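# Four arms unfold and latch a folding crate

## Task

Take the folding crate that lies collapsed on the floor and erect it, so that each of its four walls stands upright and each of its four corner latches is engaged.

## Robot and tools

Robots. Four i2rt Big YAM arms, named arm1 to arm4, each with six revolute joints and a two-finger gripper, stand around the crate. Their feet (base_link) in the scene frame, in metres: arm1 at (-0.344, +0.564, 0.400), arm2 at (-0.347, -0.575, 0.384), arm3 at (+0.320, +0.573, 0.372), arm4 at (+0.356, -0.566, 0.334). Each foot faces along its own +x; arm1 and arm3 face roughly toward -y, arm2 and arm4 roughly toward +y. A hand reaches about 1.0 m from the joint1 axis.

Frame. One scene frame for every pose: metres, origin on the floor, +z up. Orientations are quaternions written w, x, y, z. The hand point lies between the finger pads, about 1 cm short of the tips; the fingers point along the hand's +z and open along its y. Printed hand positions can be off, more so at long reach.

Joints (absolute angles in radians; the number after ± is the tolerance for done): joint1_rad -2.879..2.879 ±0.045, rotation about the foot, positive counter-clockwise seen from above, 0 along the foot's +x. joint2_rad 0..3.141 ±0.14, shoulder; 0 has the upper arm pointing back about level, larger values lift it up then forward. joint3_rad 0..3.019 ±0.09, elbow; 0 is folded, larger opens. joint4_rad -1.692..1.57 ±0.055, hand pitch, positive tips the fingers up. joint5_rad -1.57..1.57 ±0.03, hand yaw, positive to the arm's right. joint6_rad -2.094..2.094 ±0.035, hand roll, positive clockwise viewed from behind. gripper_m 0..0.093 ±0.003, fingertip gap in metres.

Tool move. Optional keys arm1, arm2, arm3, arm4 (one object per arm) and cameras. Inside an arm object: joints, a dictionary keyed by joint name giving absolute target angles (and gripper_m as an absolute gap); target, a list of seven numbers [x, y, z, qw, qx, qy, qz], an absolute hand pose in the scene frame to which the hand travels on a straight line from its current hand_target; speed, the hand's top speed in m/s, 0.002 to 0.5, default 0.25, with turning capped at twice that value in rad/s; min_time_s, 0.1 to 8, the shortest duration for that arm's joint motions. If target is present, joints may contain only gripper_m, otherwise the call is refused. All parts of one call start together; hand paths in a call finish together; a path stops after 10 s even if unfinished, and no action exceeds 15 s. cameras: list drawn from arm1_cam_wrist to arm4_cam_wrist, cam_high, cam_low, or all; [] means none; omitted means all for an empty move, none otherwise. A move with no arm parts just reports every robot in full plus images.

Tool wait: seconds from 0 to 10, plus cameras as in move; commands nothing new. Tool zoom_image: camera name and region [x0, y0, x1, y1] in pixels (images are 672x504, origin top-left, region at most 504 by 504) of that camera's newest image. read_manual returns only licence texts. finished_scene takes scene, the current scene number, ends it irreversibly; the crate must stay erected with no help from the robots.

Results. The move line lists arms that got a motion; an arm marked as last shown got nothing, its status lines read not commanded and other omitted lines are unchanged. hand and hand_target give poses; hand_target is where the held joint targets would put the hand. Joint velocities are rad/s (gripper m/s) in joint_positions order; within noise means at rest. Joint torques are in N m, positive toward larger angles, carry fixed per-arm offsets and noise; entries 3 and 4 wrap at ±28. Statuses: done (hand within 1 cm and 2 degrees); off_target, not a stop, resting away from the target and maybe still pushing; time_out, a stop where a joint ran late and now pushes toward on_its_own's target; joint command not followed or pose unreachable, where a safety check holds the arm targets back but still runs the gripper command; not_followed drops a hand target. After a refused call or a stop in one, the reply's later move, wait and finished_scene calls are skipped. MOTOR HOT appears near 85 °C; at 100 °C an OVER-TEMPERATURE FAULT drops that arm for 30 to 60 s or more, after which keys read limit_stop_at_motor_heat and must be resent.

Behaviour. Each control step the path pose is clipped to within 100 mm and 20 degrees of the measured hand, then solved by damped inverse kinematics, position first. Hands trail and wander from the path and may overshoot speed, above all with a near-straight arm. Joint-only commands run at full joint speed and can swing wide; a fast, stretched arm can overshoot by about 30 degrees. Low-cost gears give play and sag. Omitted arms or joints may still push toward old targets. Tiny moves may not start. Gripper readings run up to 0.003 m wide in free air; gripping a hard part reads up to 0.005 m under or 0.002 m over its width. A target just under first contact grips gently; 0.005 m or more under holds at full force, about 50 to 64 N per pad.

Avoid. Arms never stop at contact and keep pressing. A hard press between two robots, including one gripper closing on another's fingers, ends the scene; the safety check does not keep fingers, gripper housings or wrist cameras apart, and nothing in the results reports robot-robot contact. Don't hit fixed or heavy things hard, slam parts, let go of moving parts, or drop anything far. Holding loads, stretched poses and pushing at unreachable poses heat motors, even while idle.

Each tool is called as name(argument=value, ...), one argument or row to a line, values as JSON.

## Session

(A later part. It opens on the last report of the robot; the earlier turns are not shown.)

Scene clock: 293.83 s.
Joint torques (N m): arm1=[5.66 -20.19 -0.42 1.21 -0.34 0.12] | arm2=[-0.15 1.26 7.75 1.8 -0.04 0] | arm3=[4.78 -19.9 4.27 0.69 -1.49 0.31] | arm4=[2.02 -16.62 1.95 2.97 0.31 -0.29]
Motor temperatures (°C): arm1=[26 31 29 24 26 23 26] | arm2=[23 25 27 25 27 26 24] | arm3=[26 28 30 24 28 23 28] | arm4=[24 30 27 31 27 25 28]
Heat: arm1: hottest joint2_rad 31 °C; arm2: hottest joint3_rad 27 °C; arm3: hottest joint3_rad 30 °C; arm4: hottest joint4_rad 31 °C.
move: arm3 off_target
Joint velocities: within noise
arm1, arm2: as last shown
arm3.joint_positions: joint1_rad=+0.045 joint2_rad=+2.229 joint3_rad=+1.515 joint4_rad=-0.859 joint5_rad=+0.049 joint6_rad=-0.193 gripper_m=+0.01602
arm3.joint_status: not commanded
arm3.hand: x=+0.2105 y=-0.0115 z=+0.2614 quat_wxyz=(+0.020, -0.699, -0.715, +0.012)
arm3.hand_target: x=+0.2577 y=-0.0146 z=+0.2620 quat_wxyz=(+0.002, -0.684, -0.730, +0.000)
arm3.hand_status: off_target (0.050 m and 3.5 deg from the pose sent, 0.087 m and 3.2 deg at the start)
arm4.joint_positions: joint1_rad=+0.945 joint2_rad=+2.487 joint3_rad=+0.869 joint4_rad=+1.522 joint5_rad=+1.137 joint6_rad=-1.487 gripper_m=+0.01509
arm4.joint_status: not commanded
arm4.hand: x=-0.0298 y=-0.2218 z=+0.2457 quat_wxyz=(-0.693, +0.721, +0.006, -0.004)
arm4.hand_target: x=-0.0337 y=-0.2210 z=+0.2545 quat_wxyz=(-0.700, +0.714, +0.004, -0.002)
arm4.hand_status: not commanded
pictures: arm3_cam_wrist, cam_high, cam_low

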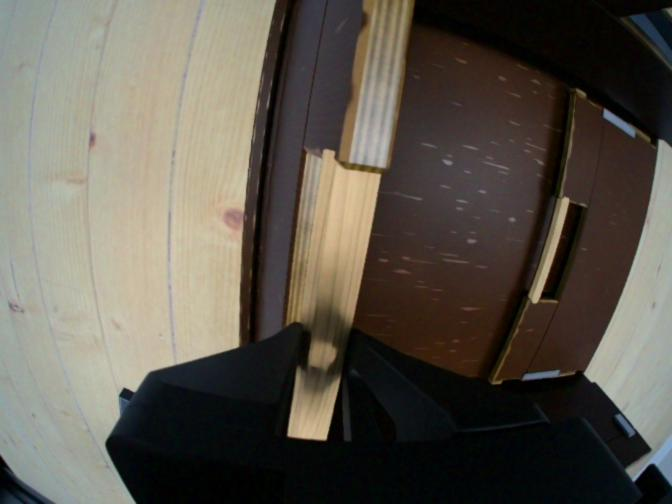

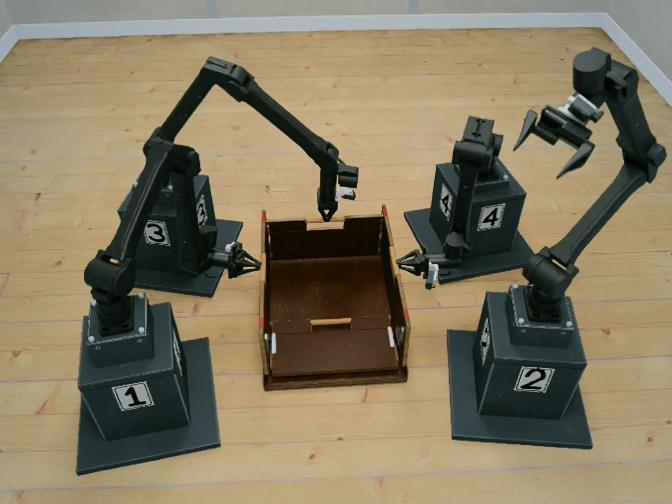

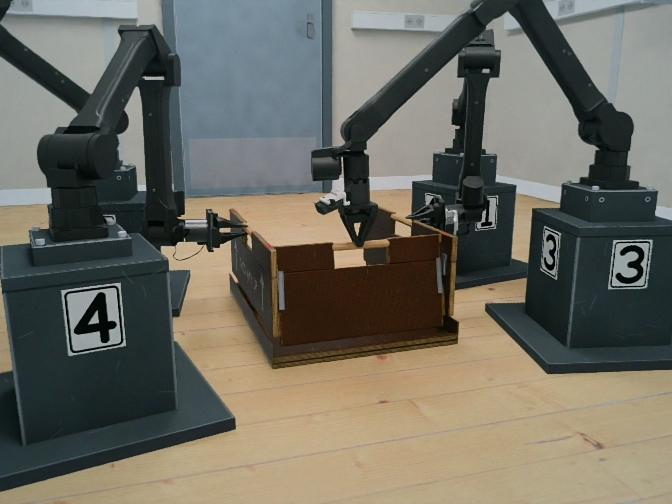

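move(
  arm3={"target": [0.295, -0.013, 0.262, 0, 0.6852, 0.7284, 0], "speed": 0.06},
  cameras=["cam_low", "arm3_cam_wrist", "cam_high"],
)

zoom_image(
  camera="cam_low",
  region=[210, 180, 480, 380],
)

zoom_image(
  camera="cam_high",
  region=[240, 190, 430, 400],
)

Scene clock: 297.13 s.
Joint torques (N m): arm1=[5.48 -19.66 -0.49 1.28 -0.36 0.11] | arm2=[-0.09 1.26 7.73 1.81 -0.04 0] | arm3=[3.84 -18.78 4.89 0.66 -1.78 0.19] | arm4=[1.9 -16.67 1.88 2.97 0.26 -0.29]
Motor temperatures (°C): arm1=[26 31 29 24 26 23 26] | arm2=[23 25 27 25 27 26 24] | arm3=[26 29 30 24 28 23 28] | arm4=[24 30 27 31 27 25 28]
Heat: arm1: hottest joint2_rad 31 °C; arm2: hottest joint3_rad 27 °C; arm3: hottest joint3_rad 30 °C; arm4: hottest joint4_rad 31 °C.
move: arm3 off_target
Joint velocities: arm1=[within noise] | arm2=[within noise] | arm3=[within noise] | arm4=[-0.015 -0.044 0.017 -0.022 0.022 0.022 0.001]
arm1, arm2: as last shown
arm1.joint_positions: joint1_rad=+0.924 joint2_rad=+2.580 joint3_rad=+0.891 joint4_rad=+1.262 joint5_rad=+1.242 joint6_rad=-1.158 gripper_m=+0.01387
arm1.hand_target: x=+0.0130 y=+0.2368 z=+0.2435 quat_wxyz=(+0.026, -0.029, -0.753, +0.657)
arm3.joint_positions: joint1_rad=+0.118 joint2_rad=+2.205 joint3_rad=+1.484 joint4_rad=-0.848 joint5_rad=+0.058 joint6_rad=-0.118 gripper_m=+0.01579
arm3.joint_status: not commanded
arm3.hand: x=+0.2529 y=-0.0111 z=+0.2668 quat_wxyz=(+0.021, -0.699, -0.714, +0.018)
arm3.hand_target: x=+0.2936 y=-0.0123 z=+0.2627 quat_wxyz=(+0.001, -0.685, -0.728, +0.001)
arm3.hand_status: off_target (0.042 m and 3.9 deg from the pose sent, 0.084 m and 3.5 deg at the start)
arm4.joint_positions: joint1_rad=+0.945 joint2_rad=+2.487 joint3_rad=+0.871 joint4_rad=+1.522 joint5_rad=+1.137 joint6_rad=-1.487 gripper_m=+0.01509
arm4.joint_status: not commanded
arm4.hand: x=-0.0304 y=-0.2216 z=+0.2459 quat_wxyz=(-0.693, +0.721, +0.006, -0.004)
arm4.hand_target: x=-0.0339 y=-0.2205 z=+0.2548 quat_wxyz=(-0.700, +0.714, +0.004, -0.002)
arm4.hand_status: not commanded
pictures: arm3_cam_wrist, cam_high, cam_low

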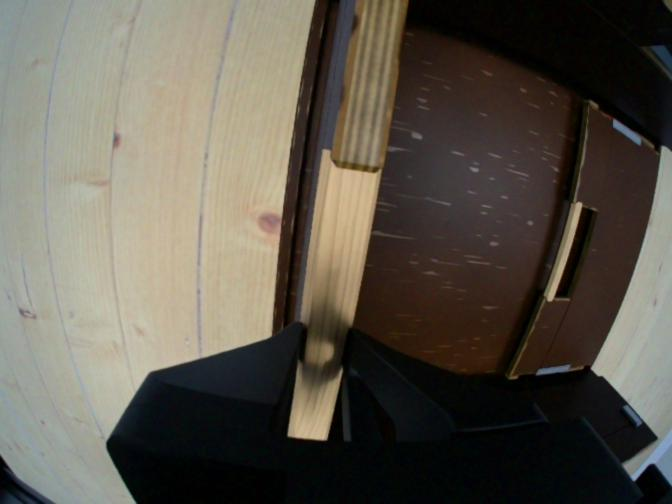

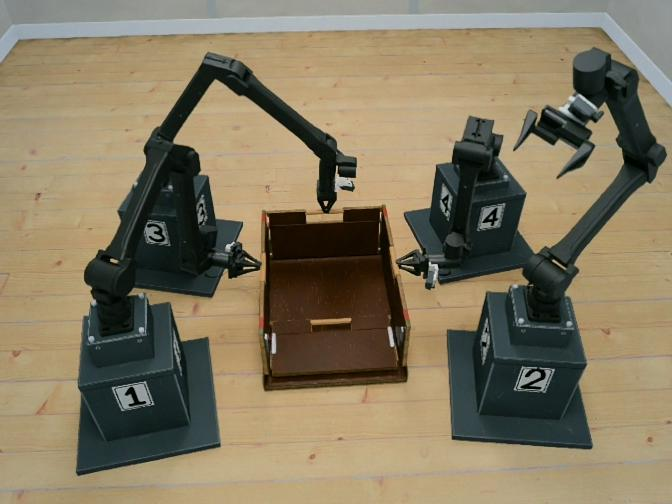

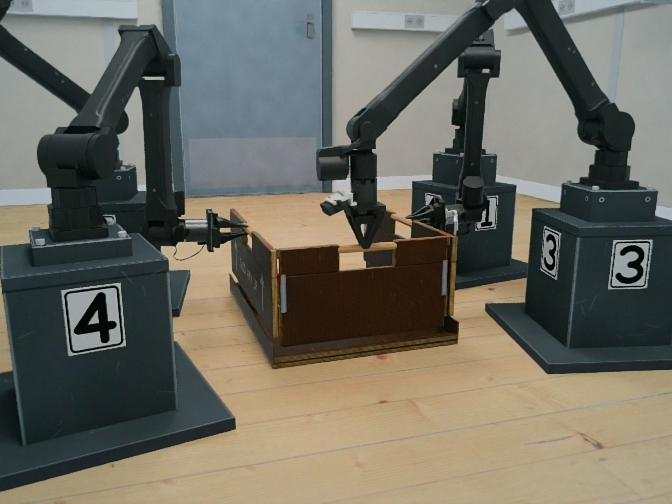

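Scaled by 1.867 from the camera's image (finer frame: 960x720).

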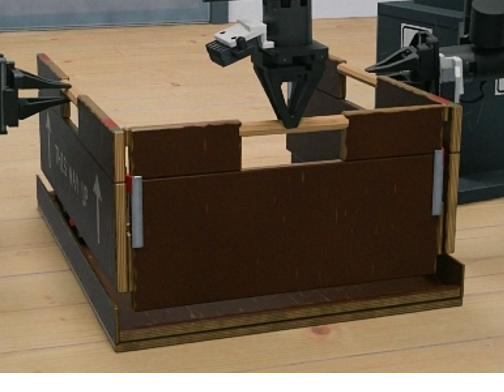

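Scaled by 2.400 from the camera's image (finer frame: 960x720).

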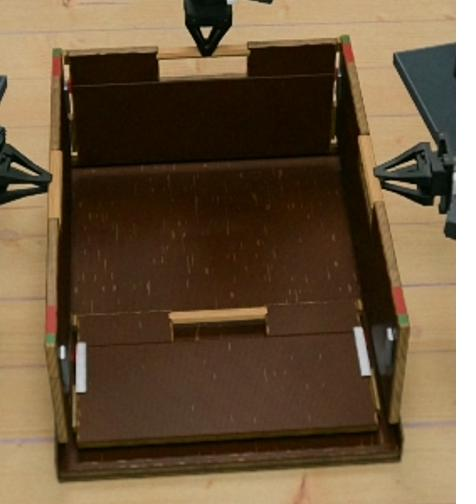

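zoom_image(
  camera="cam_low",
  region=[250, 225, 350, 340],
)

zoom_image(
  camera="cam_low",
  region=[400, 215, 470, 350],
)

zoom_image(
  camera="cam_high",
  region=[255, 195, 400, 265],
)

Scaled by 4.383 from the camera's image (finer frame: 960x720).

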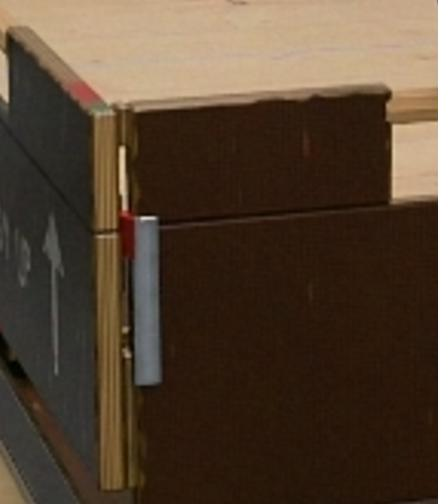

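Scaled by 3.733 from the camera's image (finer frame: 960x720).

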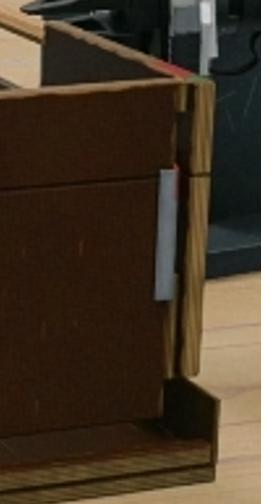

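Scaled by 3.476 from the camera's image (finer frame: 960x720).

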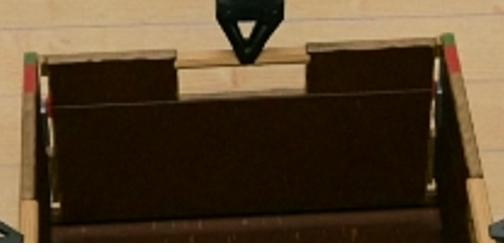

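move(
  arm2={"target": [0.03, 0.0, 0.42, 0.4478, -0.3043, 0.8253, 0.1653], "speed": 0.4, "joints": {"gripper_m": 0.05}},
  cameras=["arm2_cam_wrist", "cam_high", "cam_low"],
)

zoom_image(
  camera="arm2_cam_wrist",
  region=[200, 60, 480, 300],
)

Scene clock: 317.43 s.
Joint torques (N m): arm1=[5.83 -18.96 -0.44 1.18 -0.31 0.16] | arm2=[-0.44 -19.78 8.34 1.1 0.26 0.08] | arm3=[4.01 -18.55 4.77 0.7 -1.79 0.18] | arm4=[1.9 -16.67 1.88 2.96 0.26 -0.29]
Motor temperatures (°C): arm1=[26 31 28 24 26 23 26] | arm2=[23 25 27 25 27 26 24] | arm3=[26 29 30 24 31 23 28] | arm4=[24 30 27 31 27 25 28]
Heat: arm1: hottest joint2_rad 31 °C; arm2: hottest joint3_rad 27 °C; arm3: hottest joint5_rad 31 °C; arm4: hottest joint4_rad 31 °C.
move: arm2 off_target
Joint velocities: within noise
arm1, arm3, arm4: as last shown
arm2.joint_positions: joint1_rad=-0.367 joint2_rad=+1.967 joint3_rad=+1.085 joint4_rad=+0.214 joint5_rad=+0.281 joint6_rad=+0.192 gripper_m=+0.05013
arm2.joint_status: all done
arm2.hand: x=+0.0157 y=-0.0178 z=+0.3939 quat_wxyz=(-0.424, +0.322, -0.833, -0.153)
arm2.hand_target: x=+0.0276 y=-0.0061 z=+0.4158 quat_wxyz=(-0.438, +0.309, -0.828, -0.163)
arm2.hand_status: off_target (0.035 m and 3.8 deg from the pose sent, 0.860 m and 100.7 deg at the start)

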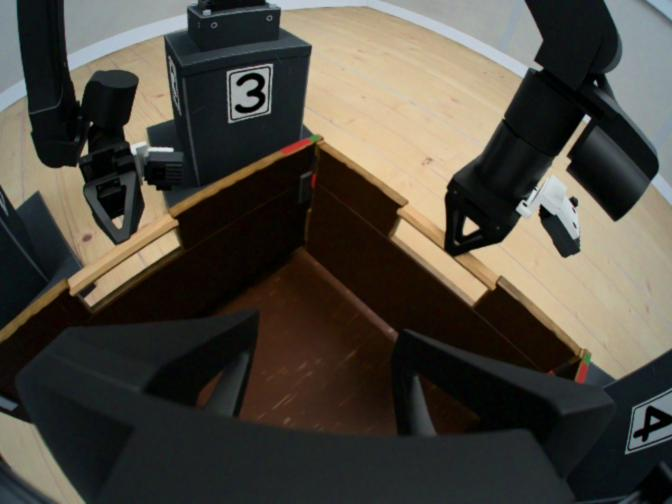

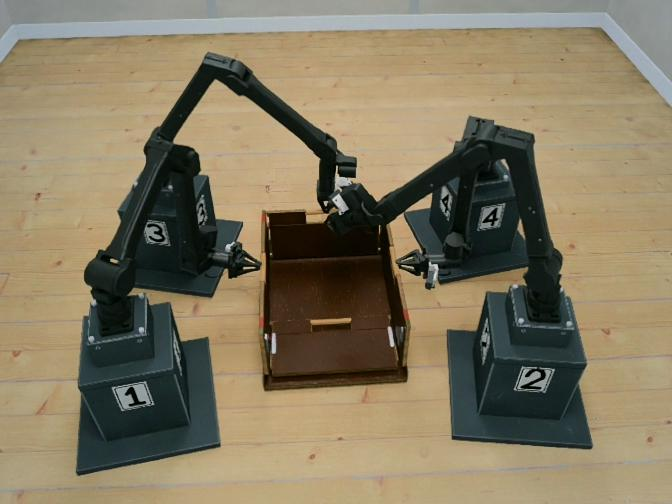

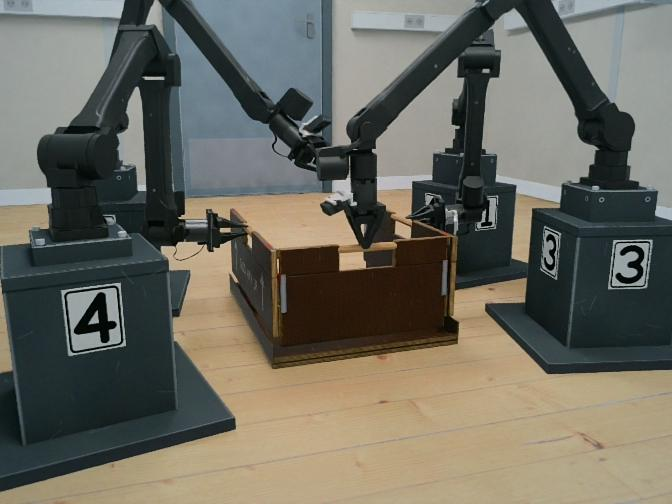

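Scaled by 1.800 from the camera's image (finer frame: 960x720).

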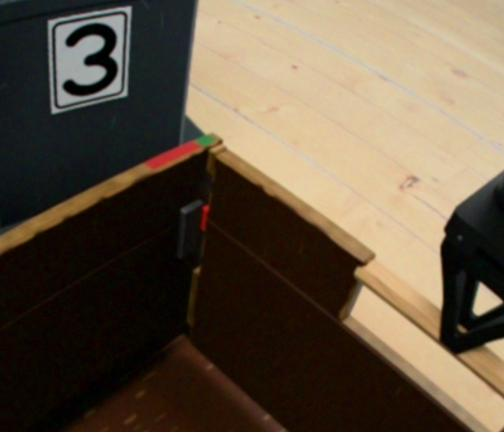

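move(
  arm3={"joints": {"gripper_m": 0.035}},
  cameras=["arm2_cam_wrist", "arm3_cam_wrist", "cam_low"],
)

zoom_image(
  camera="arm2_cam_wrist",
  region=[270, 120, 400, 240],
)

zoom_image(
  camera="cam_low",
  region=[210, 180, 480, 380],
)

Scene clock: 320.23 s.
Joint torques (N m): arm1=[5.42 -19.55 -0.31 1.11 -0.34 0.12] | arm2=[-0.62 -19.72 8.34 1.1 0.26 0.08] | arm3=[3.43 -18.73 4.9 0.66 -0.99 0.08] | arm4=[1.9 -16.73 1.88 2.96 0.26 -0.29]
Motor temperatures (°C): arm1=[26 31 28 24 26 23 26] | arm2=[23 25 27 25 27 26 24] | arm3=[26 29 30 24 31 23 28] | arm4=[24 30 27 31 27 25 28]
Heat: arm1: hottest joint2_rad 31 °C; arm2: hottest joint3_rad 27 °C; arm3: hottest joint5_rad 31 °C; arm4: hottest joint4_rad 31 °C.
move: arm3 done
Joint velocities: within noise
arm1, arm4: as last shown
arm2.joint_positions: joint1_rad=-0.365 joint2_rad=+1.967 joint3_rad=+1.085 joint4_rad=+0.214 joint5_rad=+0.281 joint6_rad=+0.192 gripper_m=+0.05013
arm2.joint_status: not commanded
arm2.hand: x=+0.0148 y=-0.0172 z=+0.3939 quat_wxyz=(-0.424, +0.323, -0.832, -0.153)
arm2.hand_target: x=+0.0267 y=-0.0055 z=+0.4158 quat_wxyz=(-0.438, +0.310, -0.828, -0.164)
arm2.hand_status: not commanded
arm3.joint_positions: joint1_rad=+0.123 joint2_rad=+2.205 joint3_rad=+1.484 joint4_rad=-0.850 joint5_rad=+0.034 joint6_rad=-0.101 gripper_m=+0.03493
arm3.joint_status: all done
arm3.hand: x=+0.2599 y=-0.0114 z=+0.2666 quat_wxyz=(+0.012, -0.704, -0.710, +0.010)
arm3.hand_target: x=+0.2932 y=-0.0119 z=+0.2623 quat_wxyz=(+0.001, -0.689, -0.725, +0.000)
arm3.hand_status: not commanded

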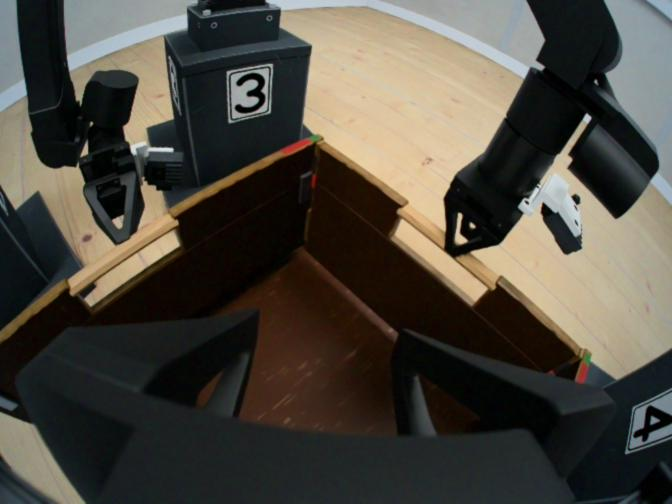

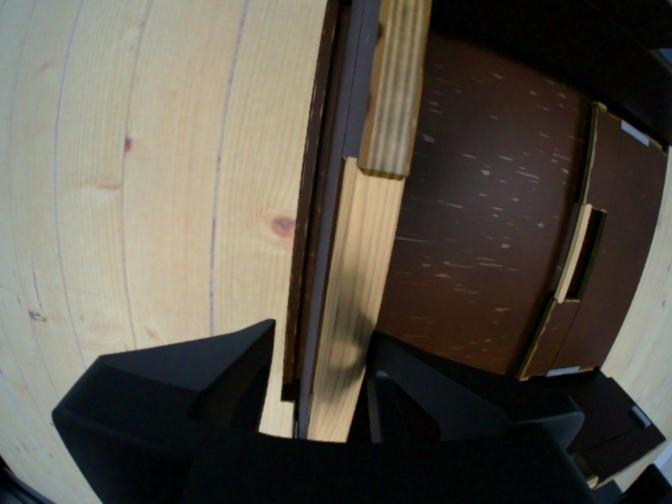

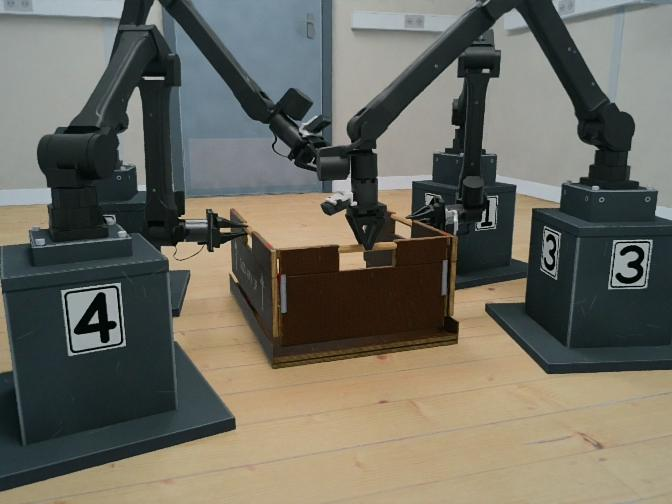

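Scaled by 3.877 from the camera's image (finer frame: 960x720).

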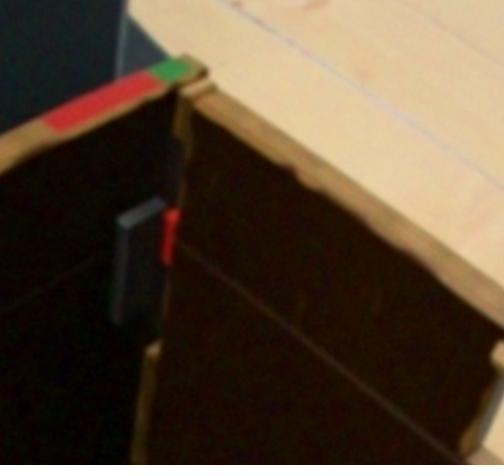

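Scaled by 1.867 from the camera's image (finer frame: 960x720).

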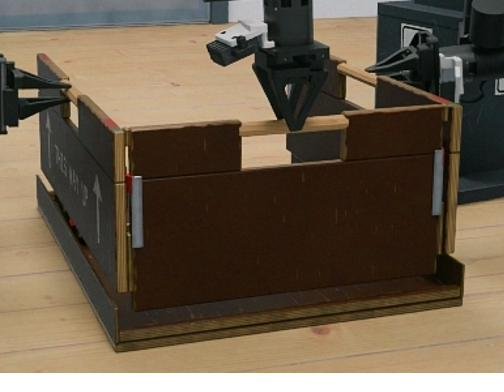

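move(
  arm3={"target": [0.265, -0.012, 0.262, 0, 0.6852, 0.7284, 0], "speed": 0.05},
  cameras=["arm2_cam_wrist", "arm3_cam_wrist", "cam_low"],
)

zoom_image(
  camera="arm2_cam_wrist",
  region=[270, 120, 400, 240],
)

Scene clock: 329.90 s.
Joint torques (N m): arm1=[5.19 -19.6 -0.46 1.22 -0.3 0.13] | arm2=[-0.62 -19.72 8.34 1.09 0.27 0.09] | arm3=[-0.5 -18.73 5.35 0.77 -0.53 -0.09] | arm4=[1.9 -16.67 1.87 2.96 0.26 -0.29]
Motor temperatures (°C): arm1=[26 31 28 24 26 23 26] | arm2=[23 26 27 25 27 26 24] | arm3=[26 28 30 24 30 23 28] | arm4=[24 30 27 31 27 25 29]
Heat: arm1: hottest joint2_rad 31 °C; arm2: hottest joint3_rad 27 °C; arm3: hottest joint3_rad 30 °C; arm4: hottest joint4_rad 31 °C.
move: arm3 done
Joint velocities: within noise
arm1, arm2, arm4: as last shown
arm3.joint_positions: joint1_rad=+0.118 joint2_rad=+2.205 joint3_rad=+1.484 joint4_rad=-0.850 joint5_rad=+0.020 joint6_rad=-0.138 gripper_m=+0.03493
arm3.joint_status: not commanded
arm3.hand: x=+0.2596 y=-0.0113 z=+0.2665 quat_wxyz=(+0.007, -0.692, -0.721, +0.005)
arm3.hand_target: x=+0.2655 y=-0.0121 z=+0.2621 quat_wxyz=(+0.000, -0.685, -0.729, +0.000)
arm3.hand_status: done (0.007 m and 1.5 deg from the pose sent, 0.007 m and 3.5 deg at the start)

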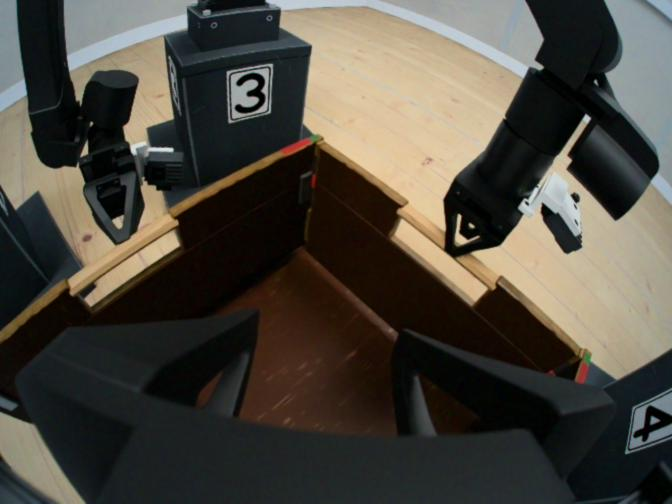

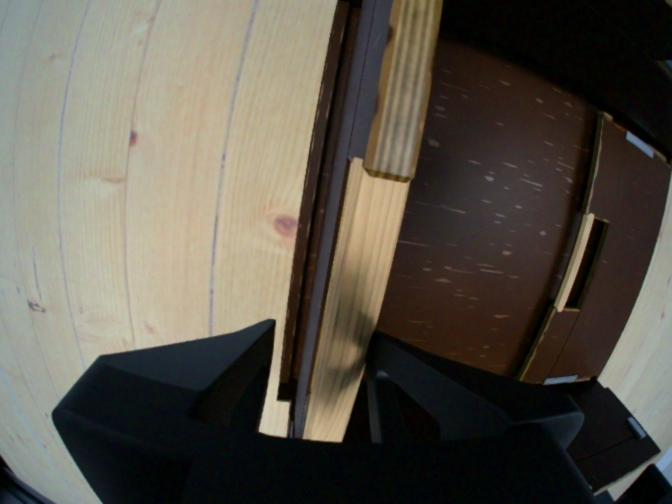

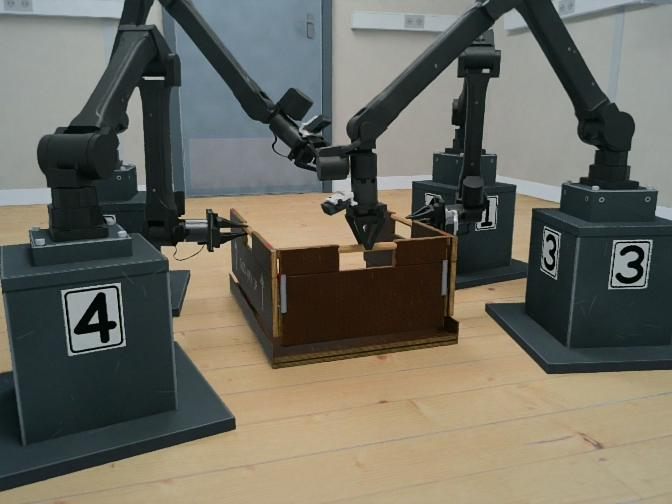

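Scaled by 3.877 from the camera's image (finer frame: 960x720).

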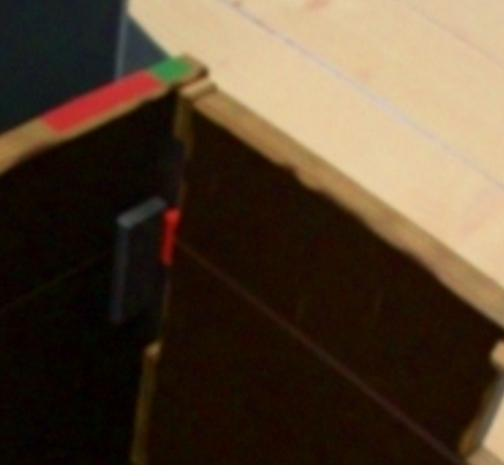

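move(
  arm3={"target": [0.237, -0.012, 0.262, 0, 0.6852, 0.7284, 0], "speed": 0.05},
  cameras=["arm2_cam_wrist", "arm3_cam_wrist"],
)

zoom_image(
  camera="arm2_cam_wrist",
  region=[270, 120, 400, 240],
)

Scene clock: 332.20 s.
Joint torques (N m): arm1=[5.13 -18.73 -0.5 1.22 -0.32 0.15] | arm2=[-0.67 -19.78 8.34 1.09 0.26 0.08] | arm3=[-1.14 -18.14 6.12 0.49 -0.03 -0.03] | arm4=[1.9 -16.67 1.87 2.97 0.26 -0.29]
Motor temperatures (°C): arm1=[26 31 28 24 26 23 26] | arm2=[23 26 27 25 27 26 24] | arm3=[26 28 30 24 30 23 28] | arm4=[24 30 27 31 27 25 29]
Heat: arm1: hottest joint2_rad 31 °C; arm2: hottest joint3_rad 27 °C; arm3: hottest joint3_rad 30 °C; arm4: hottest joint4_rad 31 °C.
move: arm3 done
Joint velocities: within noise
arm1.joint_positions: joint1_rad=+0.924 joint2_rad=+2.580 joint3_rad=+0.891 joint4_rad=+1.262 joint5_rad=+1.242 joint6_rad=-1.158 gripper_m=+0.01387
arm1.joint_status: not commanded
arm1.hand: x=-0.0140 y=+0.2141 z=+0.2412 quat_wxyz=(+0.053, -0.061, -0.748, +0.658)
arm1.hand_target: x=+0.0130 y=+0.2368 z=+0.2435 quat_wxyz=(+0.026, -0.029, -0.753, +0.657)
arm1.hand_status: not commanded
arm2, arm4: as last shown
arm3.joint_positions: joint1_rad=+0.085 joint2_rad=+2.205 joint3_rad=+1.484 joint4_rad=-0.850 joint5_rad=+0.006 joint6_rad=-0.190 gripper_m=+0.03493
arm3.joint_status: not commanded
arm3.hand: x=+0.2423 y=-0.0093 z=+0.2665 quat_wxyz=(+0.001, -0.686, -0.728, +0.001)
arm3.hand_target: x=+0.2372 y=-0.0117 z=+0.2620 quat_wxyz=(+0.000, -0.685, -0.728, +0.000)
arm3.hand_status: done (0.007 m and 0.2 deg from the pose sent, 0.023 m and 1.5 deg at the start)

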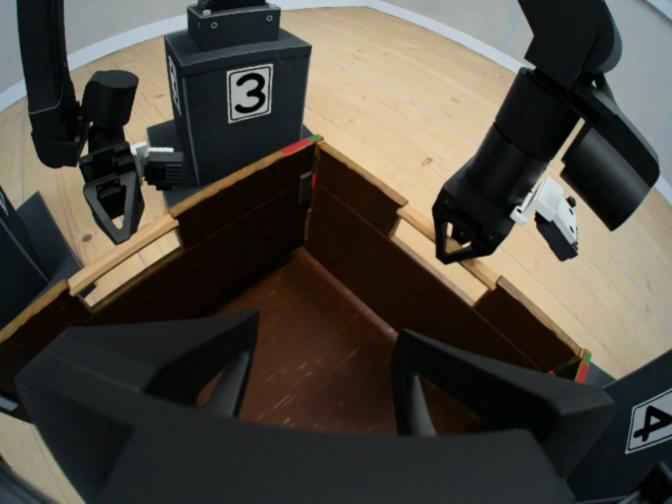

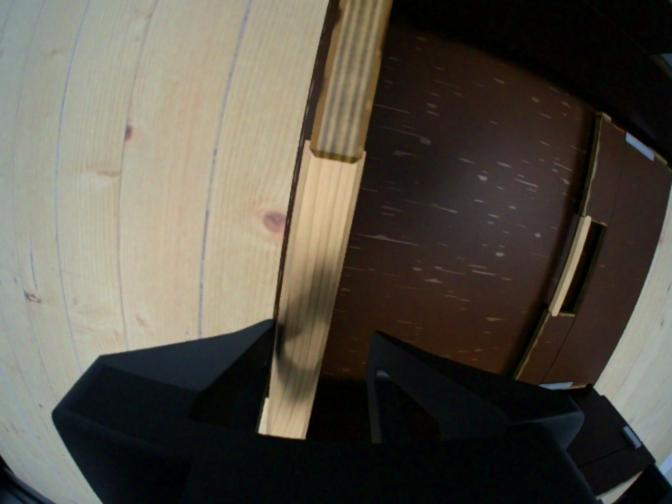

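Scaled by 3.877 from the camera's image (finer frame: 960x720).

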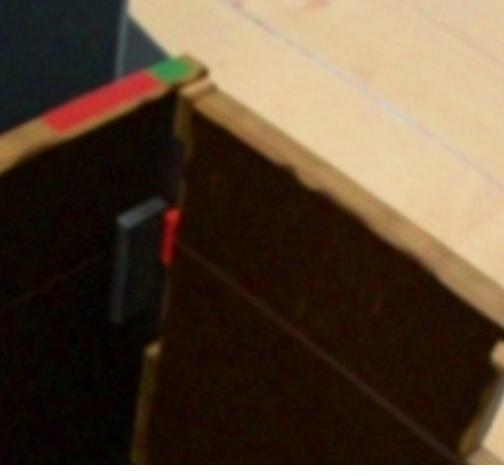

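move(
  arm3={"target": [0.218, -0.012, 0.262, 0, 0.6852, 0.7284, 0], "speed": 0.05},
  cameras=["arm2_cam_wrist", "arm3_cam_wrist", "cam_low"],
)

zoom_image(
  camera="arm2_cam_wrist",
  region=[270, 120, 400, 240],
)

zoom_image(
  camera="cam_low",
  region=[250, 225, 350, 340],
)

Scene clock: 334.50 s.
Joint torques (N m): arm1=[5.36 -20.13 -0.58 1.36 -0.35 0.14] | arm2=[-0.67 -19.78 8.32 1.1 0.27 0.08] | arm3=[-2.32 -17.44 7.01 0.24 0.22 -0.05] | arm4=[1.9 -16.67 1.87 2.97 0.26 -0.29]
Motor temperatures (°C): arm1=[26 31 28 24 26 23 26] | arm2=[23 26 27 25 27 26 24] | arm3=[26 28 30 24 30 23 28] | arm4=[24 30 27 31 27 25 29]
Heat: arm1: hottest joint2_rad 31 °C; arm2: hottest joint3_rad 27 °C; arm3: hottest joint3_rad 30 °C; arm4: hottest joint4_rad 31 °C.
move: arm3 off_target
Joint velocities: within noise
arm1, arm2, arm4: as last shown
arm3.joint_positions: joint1_rad=+0.075 joint2_rad=+2.205 joint3_rad=+1.484 joint4_rad=-0.850 joint5_rad=-0.011 joint6_rad=-0.221 gripper_m=+0.03493
arm3.joint_status: not commanded
arm3.hand: x=+0.2398 y=-0.0089 z=+0.2665 quat_wxyz=(-0.006, -0.678, -0.735, -0.004)
arm3.hand_target: x=+0.2260 y=-0.0127 z=+0.2621 quat_wxyz=(-0.004, -0.681, -0.732, -0.002)
arm3.hand_status: off_target (0.022 m and 1.4 deg from the pose sent, 0.025 m and 0.2 deg at the start)

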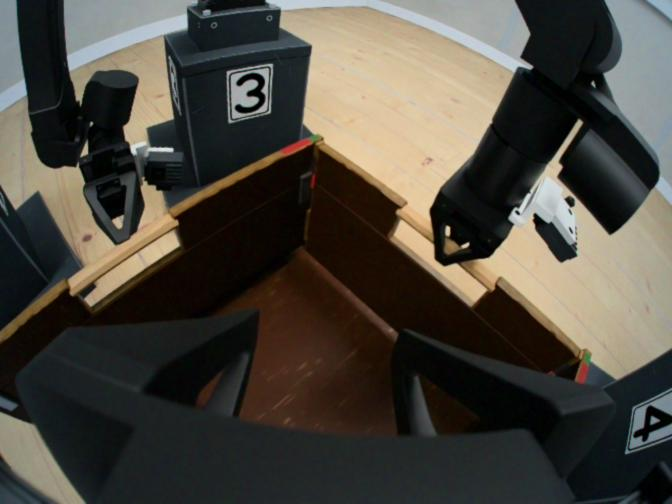

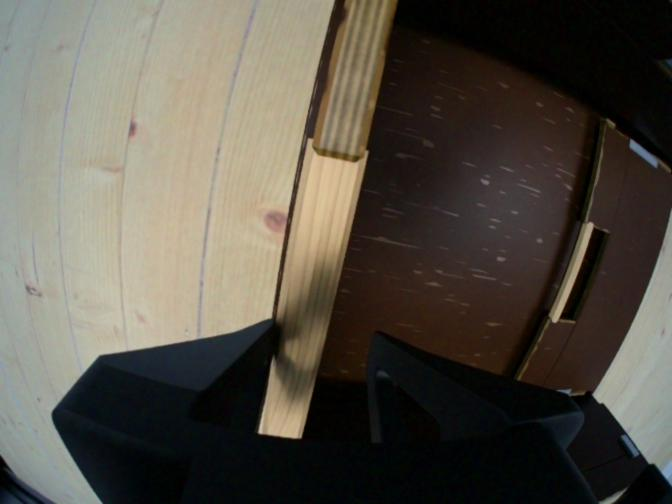

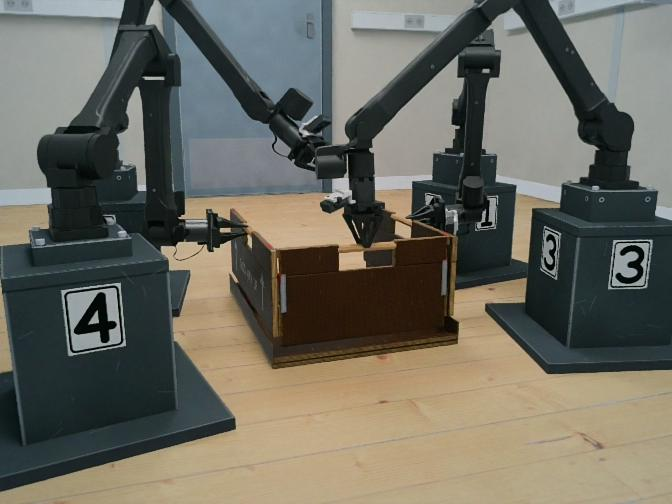

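Scaled by 3.877 from the camera's image (finer frame: 960x720).

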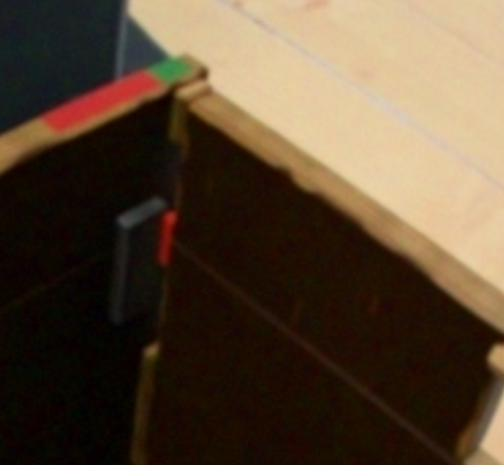

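Scaled by 4.383 from the camera's image (finer frame: 960x720).

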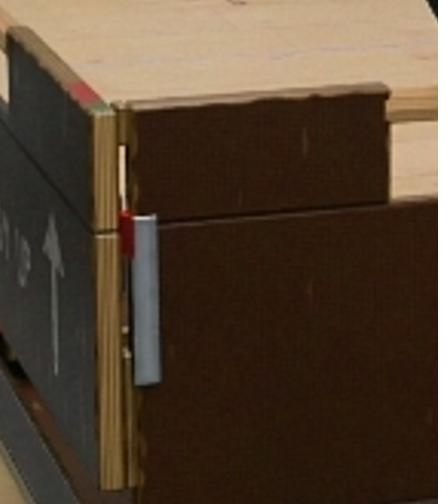

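move(
  arm2={"target": [0.085, 0.085, 0.41, 0.2229, -0.3365, 0.9106, 0.0824], "speed": 0.2},
  cameras=["arm2_cam_wrist"],
)

zoom_image(
  camera="arm2_cam_wrist",
  region=[220, 60, 480, 260],
)

Scene clock: 346.23 s.
Joint torques (N m): arm1=[6.12 -19.08 -0.32 1.09 -0.32 0.15] | arm2=[-0.62 -24.53 10.62 0.61 -0.03 0.09] | arm3=[-1.96 -18.14 6.95 0.13 0.22 -0.1] | arm4=[1.9 -16.67 1.88 2.96 0.26 -0.29]
Motor temperatures (°C): arm1=[26 31 28 24 26 23 26] | arm2=[23 27 27 25 27 26 24] | arm3=[26 28 31 24 29 23 27] | arm4=[24 30 27 31 27 25 29]
Heat: arm1: hottest joint2_rad 31 °C; arm2: hottest joint2_rad 27 °C; arm3: hottest joint3_rad 31 °C; arm4: hottest joint4_rad 31 °C.
move: arm2 off_target
Joint velocities: within noise
arm1, arm3, arm4: as last shown
arm2.joint_positions: joint1_rad=-0.407 joint2_rad=+2.266 joint3_rad=+1.881 joint4_rad=-0.755 joint5_rad=+0.143 joint6_rad=+0.273 gripper_m=+0.05013
arm2.joint_status: not commanded
arm2.hand: x=+0.0746 y=+0.0740 z=+0.3952 quat_wxyz=(-0.212, +0.345, -0.911, -0.074)
arm2.hand_target: x=+0.0859 y=+0.0841 z=+0.4093 quat_wxyz=(-0.223, +0.336, -0.911, -0.084)
arm2.hand_status: off_target (0.021 m and 1.9 deg from the pose sent, 0.125 m and 26.1 deg at the start)

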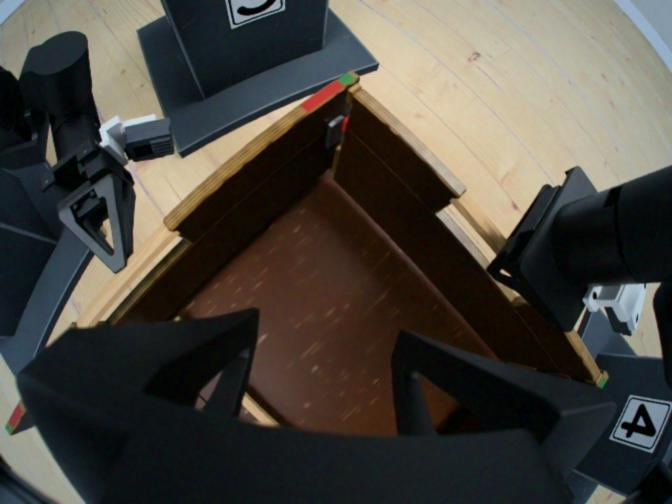

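Scaled by 1.938 from the camera's image (finer frame: 960x720).

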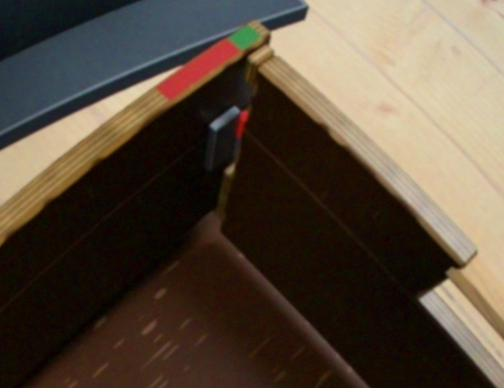

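zoom_image(
  camera="arm2_cam_wrist",
  region=[300, 60, 380, 180],
)

zoom_image(
  camera="arm2_cam_wrist",
  region=[540, 320, 640, 420],
)

Scaled by 4.200 from the camera's image (finer frame: 960x720).

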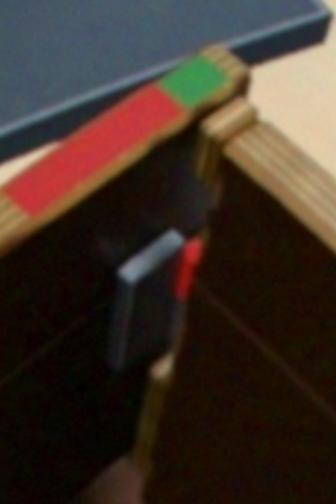

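Scaled by 5.040 from the camera's image (finer frame: 960x720).

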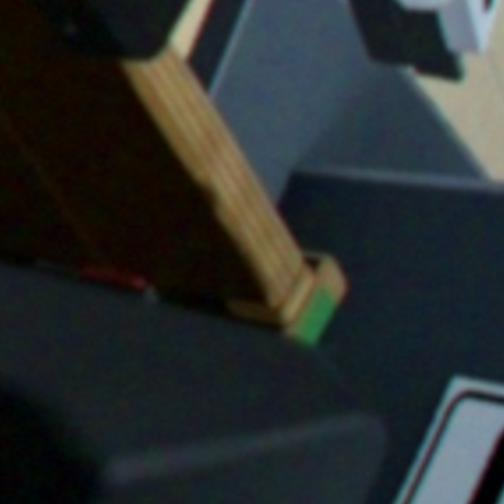

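move(
  arm3={"target": [0.2, -0.012, 0.262, 0, 0.6852, 0.7284, 0], "speed": 0.05},
  cameras=["arm2_cam_wrist", "arm3_cam_wrist", "cam_low"],
)

zoom_image(
  camera="arm2_cam_wrist",
  region=[300, 60, 380, 180],
)

Scene clock: 351.30 s.
Joint torques (N m): arm1=[5.71 -19.72 -0.4 1.4 -0.32 0.12] | arm2=[-0.67 -24.47 10.59 0.59 -0.02 0.08] | arm3=[-5.19 -17.26 7.56 -0.02 0.76 -0.12] | arm4=[1.9 -16.67 1.88 2.96 0.26 -0.29]
Motor temperatures (°C): arm1=[26 31 28 24 26 23 26] | arm2=[23 27 28 25 27 26 24] | arm3=[26 28 31 24 28 23 27] | arm4=[24 30 27 31 27 25 29]
Heat: arm1: hottest joint2_rad 31 °C; arm2: hottest joint3_rad 28 °C; arm3: hottest joint3_rad 31 °C; arm4: hottest joint4_rad 31 °C.
move: arm3 off_target
Joint velocities: within noise
arm1, arm2, arm4: as last shown
arm2.hand_target: x=+0.0858 y=+0.0841 z=+0.4092 quat_wxyz=(-0.223, +0.336, -0.911, -0.084)
arm3.joint_positions: joint1_rad=+0.071 joint2_rad=+2.205 joint3_rad=+1.484 joint4_rad=-0.848 joint5_rad=-0.018 joint6_rad=-0.243 gripper_m=+0.03494
arm3.joint_status: not commanded
arm3.hand: x=+0.2384 y=-0.0091 z=+0.2665 quat_wxyz=(-0.009, -0.672, -0.741, -0.005)
arm3.hand_target: x=+0.2008 y=-0.0108 z=+0.2624 quat_wxyz=(-0.001, -0.686, -0.728, +0.000)
arm3.hand_status: off_target (0.039 m and 2.4 deg from the pose sent, 0.040 m and 1.4 deg at the start)

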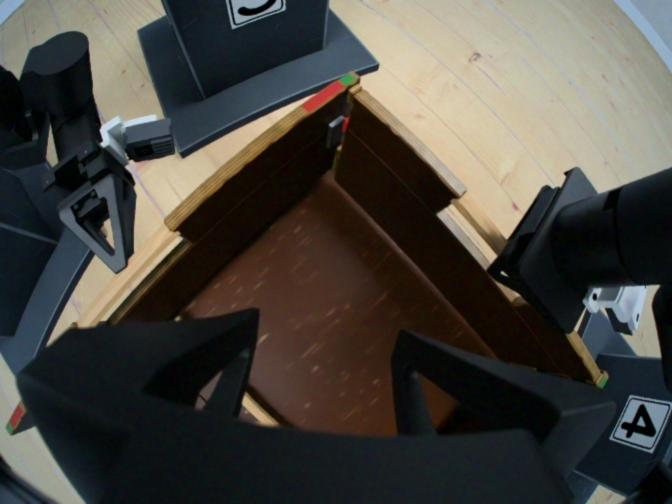

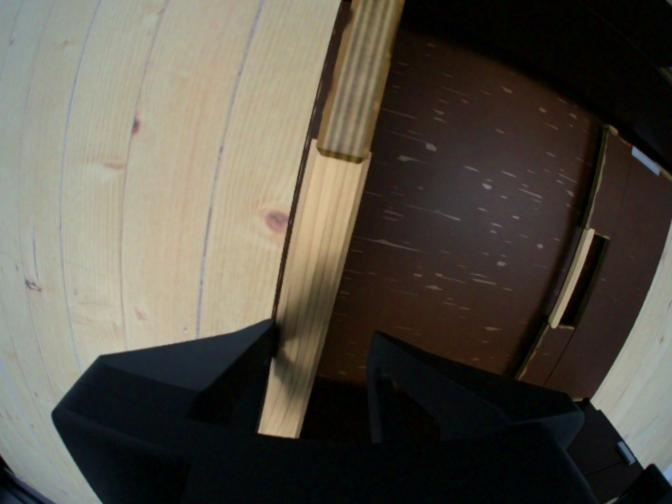

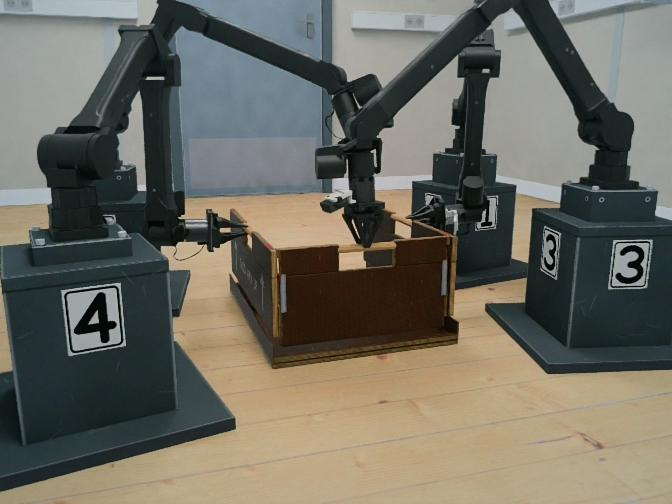

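Scaled by 4.200 from the camera's image (finer frame: 960x720).

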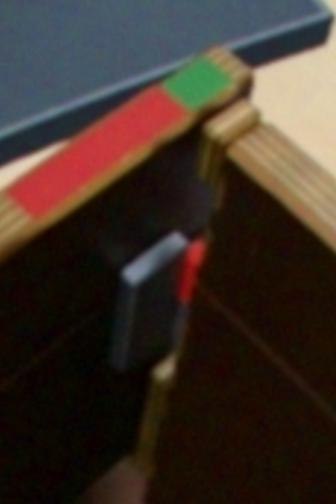

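move(
  arm3={"target": [0.255, -0.008, 0.45, 0, 0.6852, 0.7284, 0], "speed": 0.15, "joints": {"gripper_m": 0.055}},
  arm2={"target": [-0.1, -0.01, 0.27, 0, 0.7071, -0.7071, 0], "speed": 0.25, "joints": {"gripper_m": 0.05}},
  cameras=["arm2_cam_wrist", "arm3_cam_wrist", "cam_high", "cam_low"],
)

Scene clock: 358.67 s.
Joint torques (N m): arm1=[5.25 -19.9 -0.53 1.11 -0.33 0.15] | arm2=[0.32 -22.3 6.11 -0.02 -0.13 -0.12] | arm3=[0.32 -18.26 9.95 -0.24 0.2 0.17] | arm4=[1.9 -16.67 1.88 2.96 0.26 -0.29]
Motor temperatures (°C): arm1=[26 31 28 24 26 23 26] | arm2=[23 27 28 25 27 26 24] | arm3=[26 28 31 24 28 23 27] | arm4=[24 30 27 31 27 25 29]
Heat: arm1: hottest joint2_rad 31 °C; arm2: hottest joint3_rad 28 °C; arm3: hottest joint3_rad 31 °C; arm4: hottest joint4_rad 31 °C.
move: arm2 done; arm3 off_target
Joint velocities: within noise
arm1: as last shown
arm2.joint_positions: joint1_rad=-0.270 joint2_rad=+2.265 joint3_rad=+1.587 joint4_rad=-0.883 joint5_rad=+0.010 joint6_rad=-0.391 gripper_m=+0.05013
arm2.joint_status: all done
arm2.hand: x=-0.1010 y=-0.0098 z=+0.2752 quat_wxyz=(-0.007, +0.702, -0.713, +0.003)
arm2.hand_target: x=-0.1027 y=-0.0101 z=+0.2734 quat_wxyz=(-0.002, +0.705, -0.709, +0.003)
arm2.hand_status: done (0.005 m and 1.2 deg from the pose sent, 0.231 m and 54.7 deg at the start)
arm3.joint_positions: joint1_rad=+0.094 joint2_rad=+1.963 joint3_rad=+1.562 joint4_rad=-1.215 joint5_rad=+0.008 joint6_rad=-0.190 gripper_m=+0.05488
arm3.joint_status: all done
arm3.hand: x=+0.2491 y=+0.0078 z=+0.4293 quat_wxyz=(+0.015, -0.682, -0.731, -0.016)
arm3.hand_target: x=+0.2534 y=-0.0082 z=+0.4497 quat_wxyz=(+0.004, -0.682, -0.731, +0.002)
arm3.hand_status: off_target (0.027 m and 2.6 deg from the pose sent, 0.184 m and 2.4 deg at the start)
arm4.joint_positions: joint1_rad=+0.945 joint2_rad=+2.487 joint3_rad=+0.871 joint4_rad=+1.522 joint5_rad=+1.137 joint6_rad=-1.487 gripper_m=+0.01509
arm4.joint_status: not commanded
arm4.hand: x=-0.0304 y=-0.2216 z=+0.2459 quat_wxyz=(-0.693, +0.721, +0.006, -0.004)
arm4.hand_target: x=-0.0339 y=-0.2205 z=+0.2548 quat_wxyz=(-0.700, +0.714, +0.004, -0.002)
arm4.hand_status: not commanded

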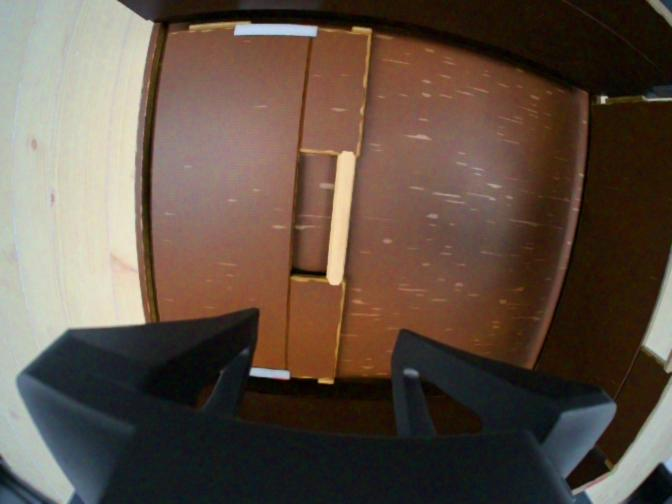

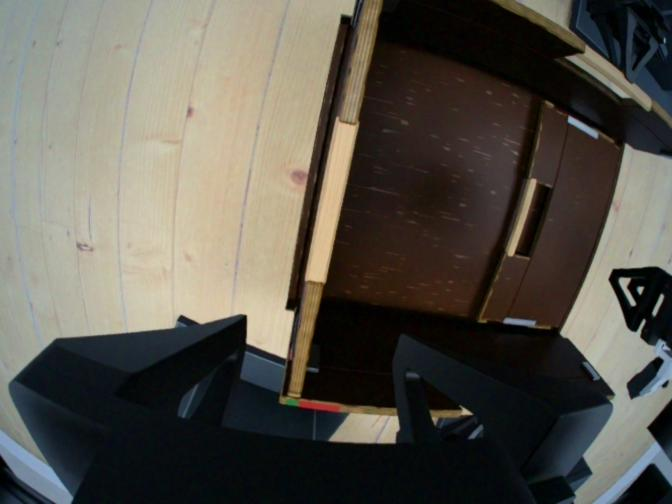

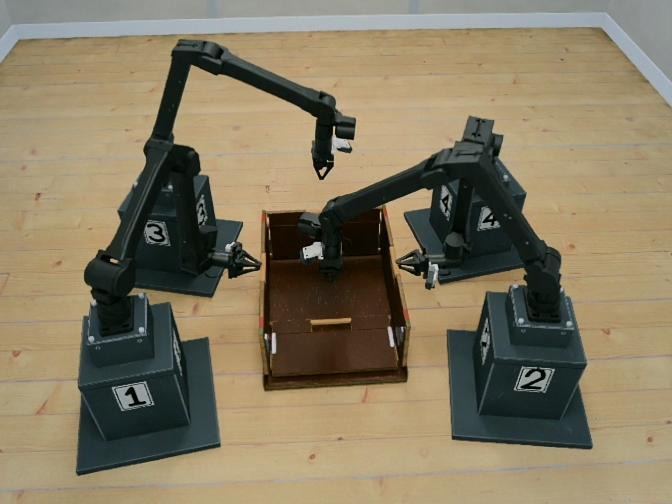

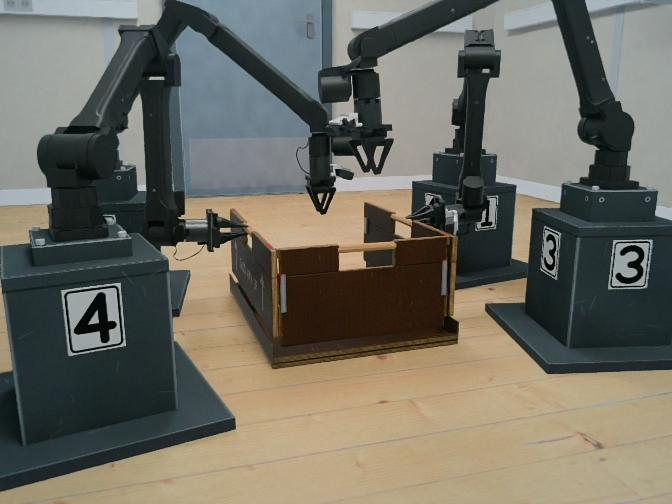

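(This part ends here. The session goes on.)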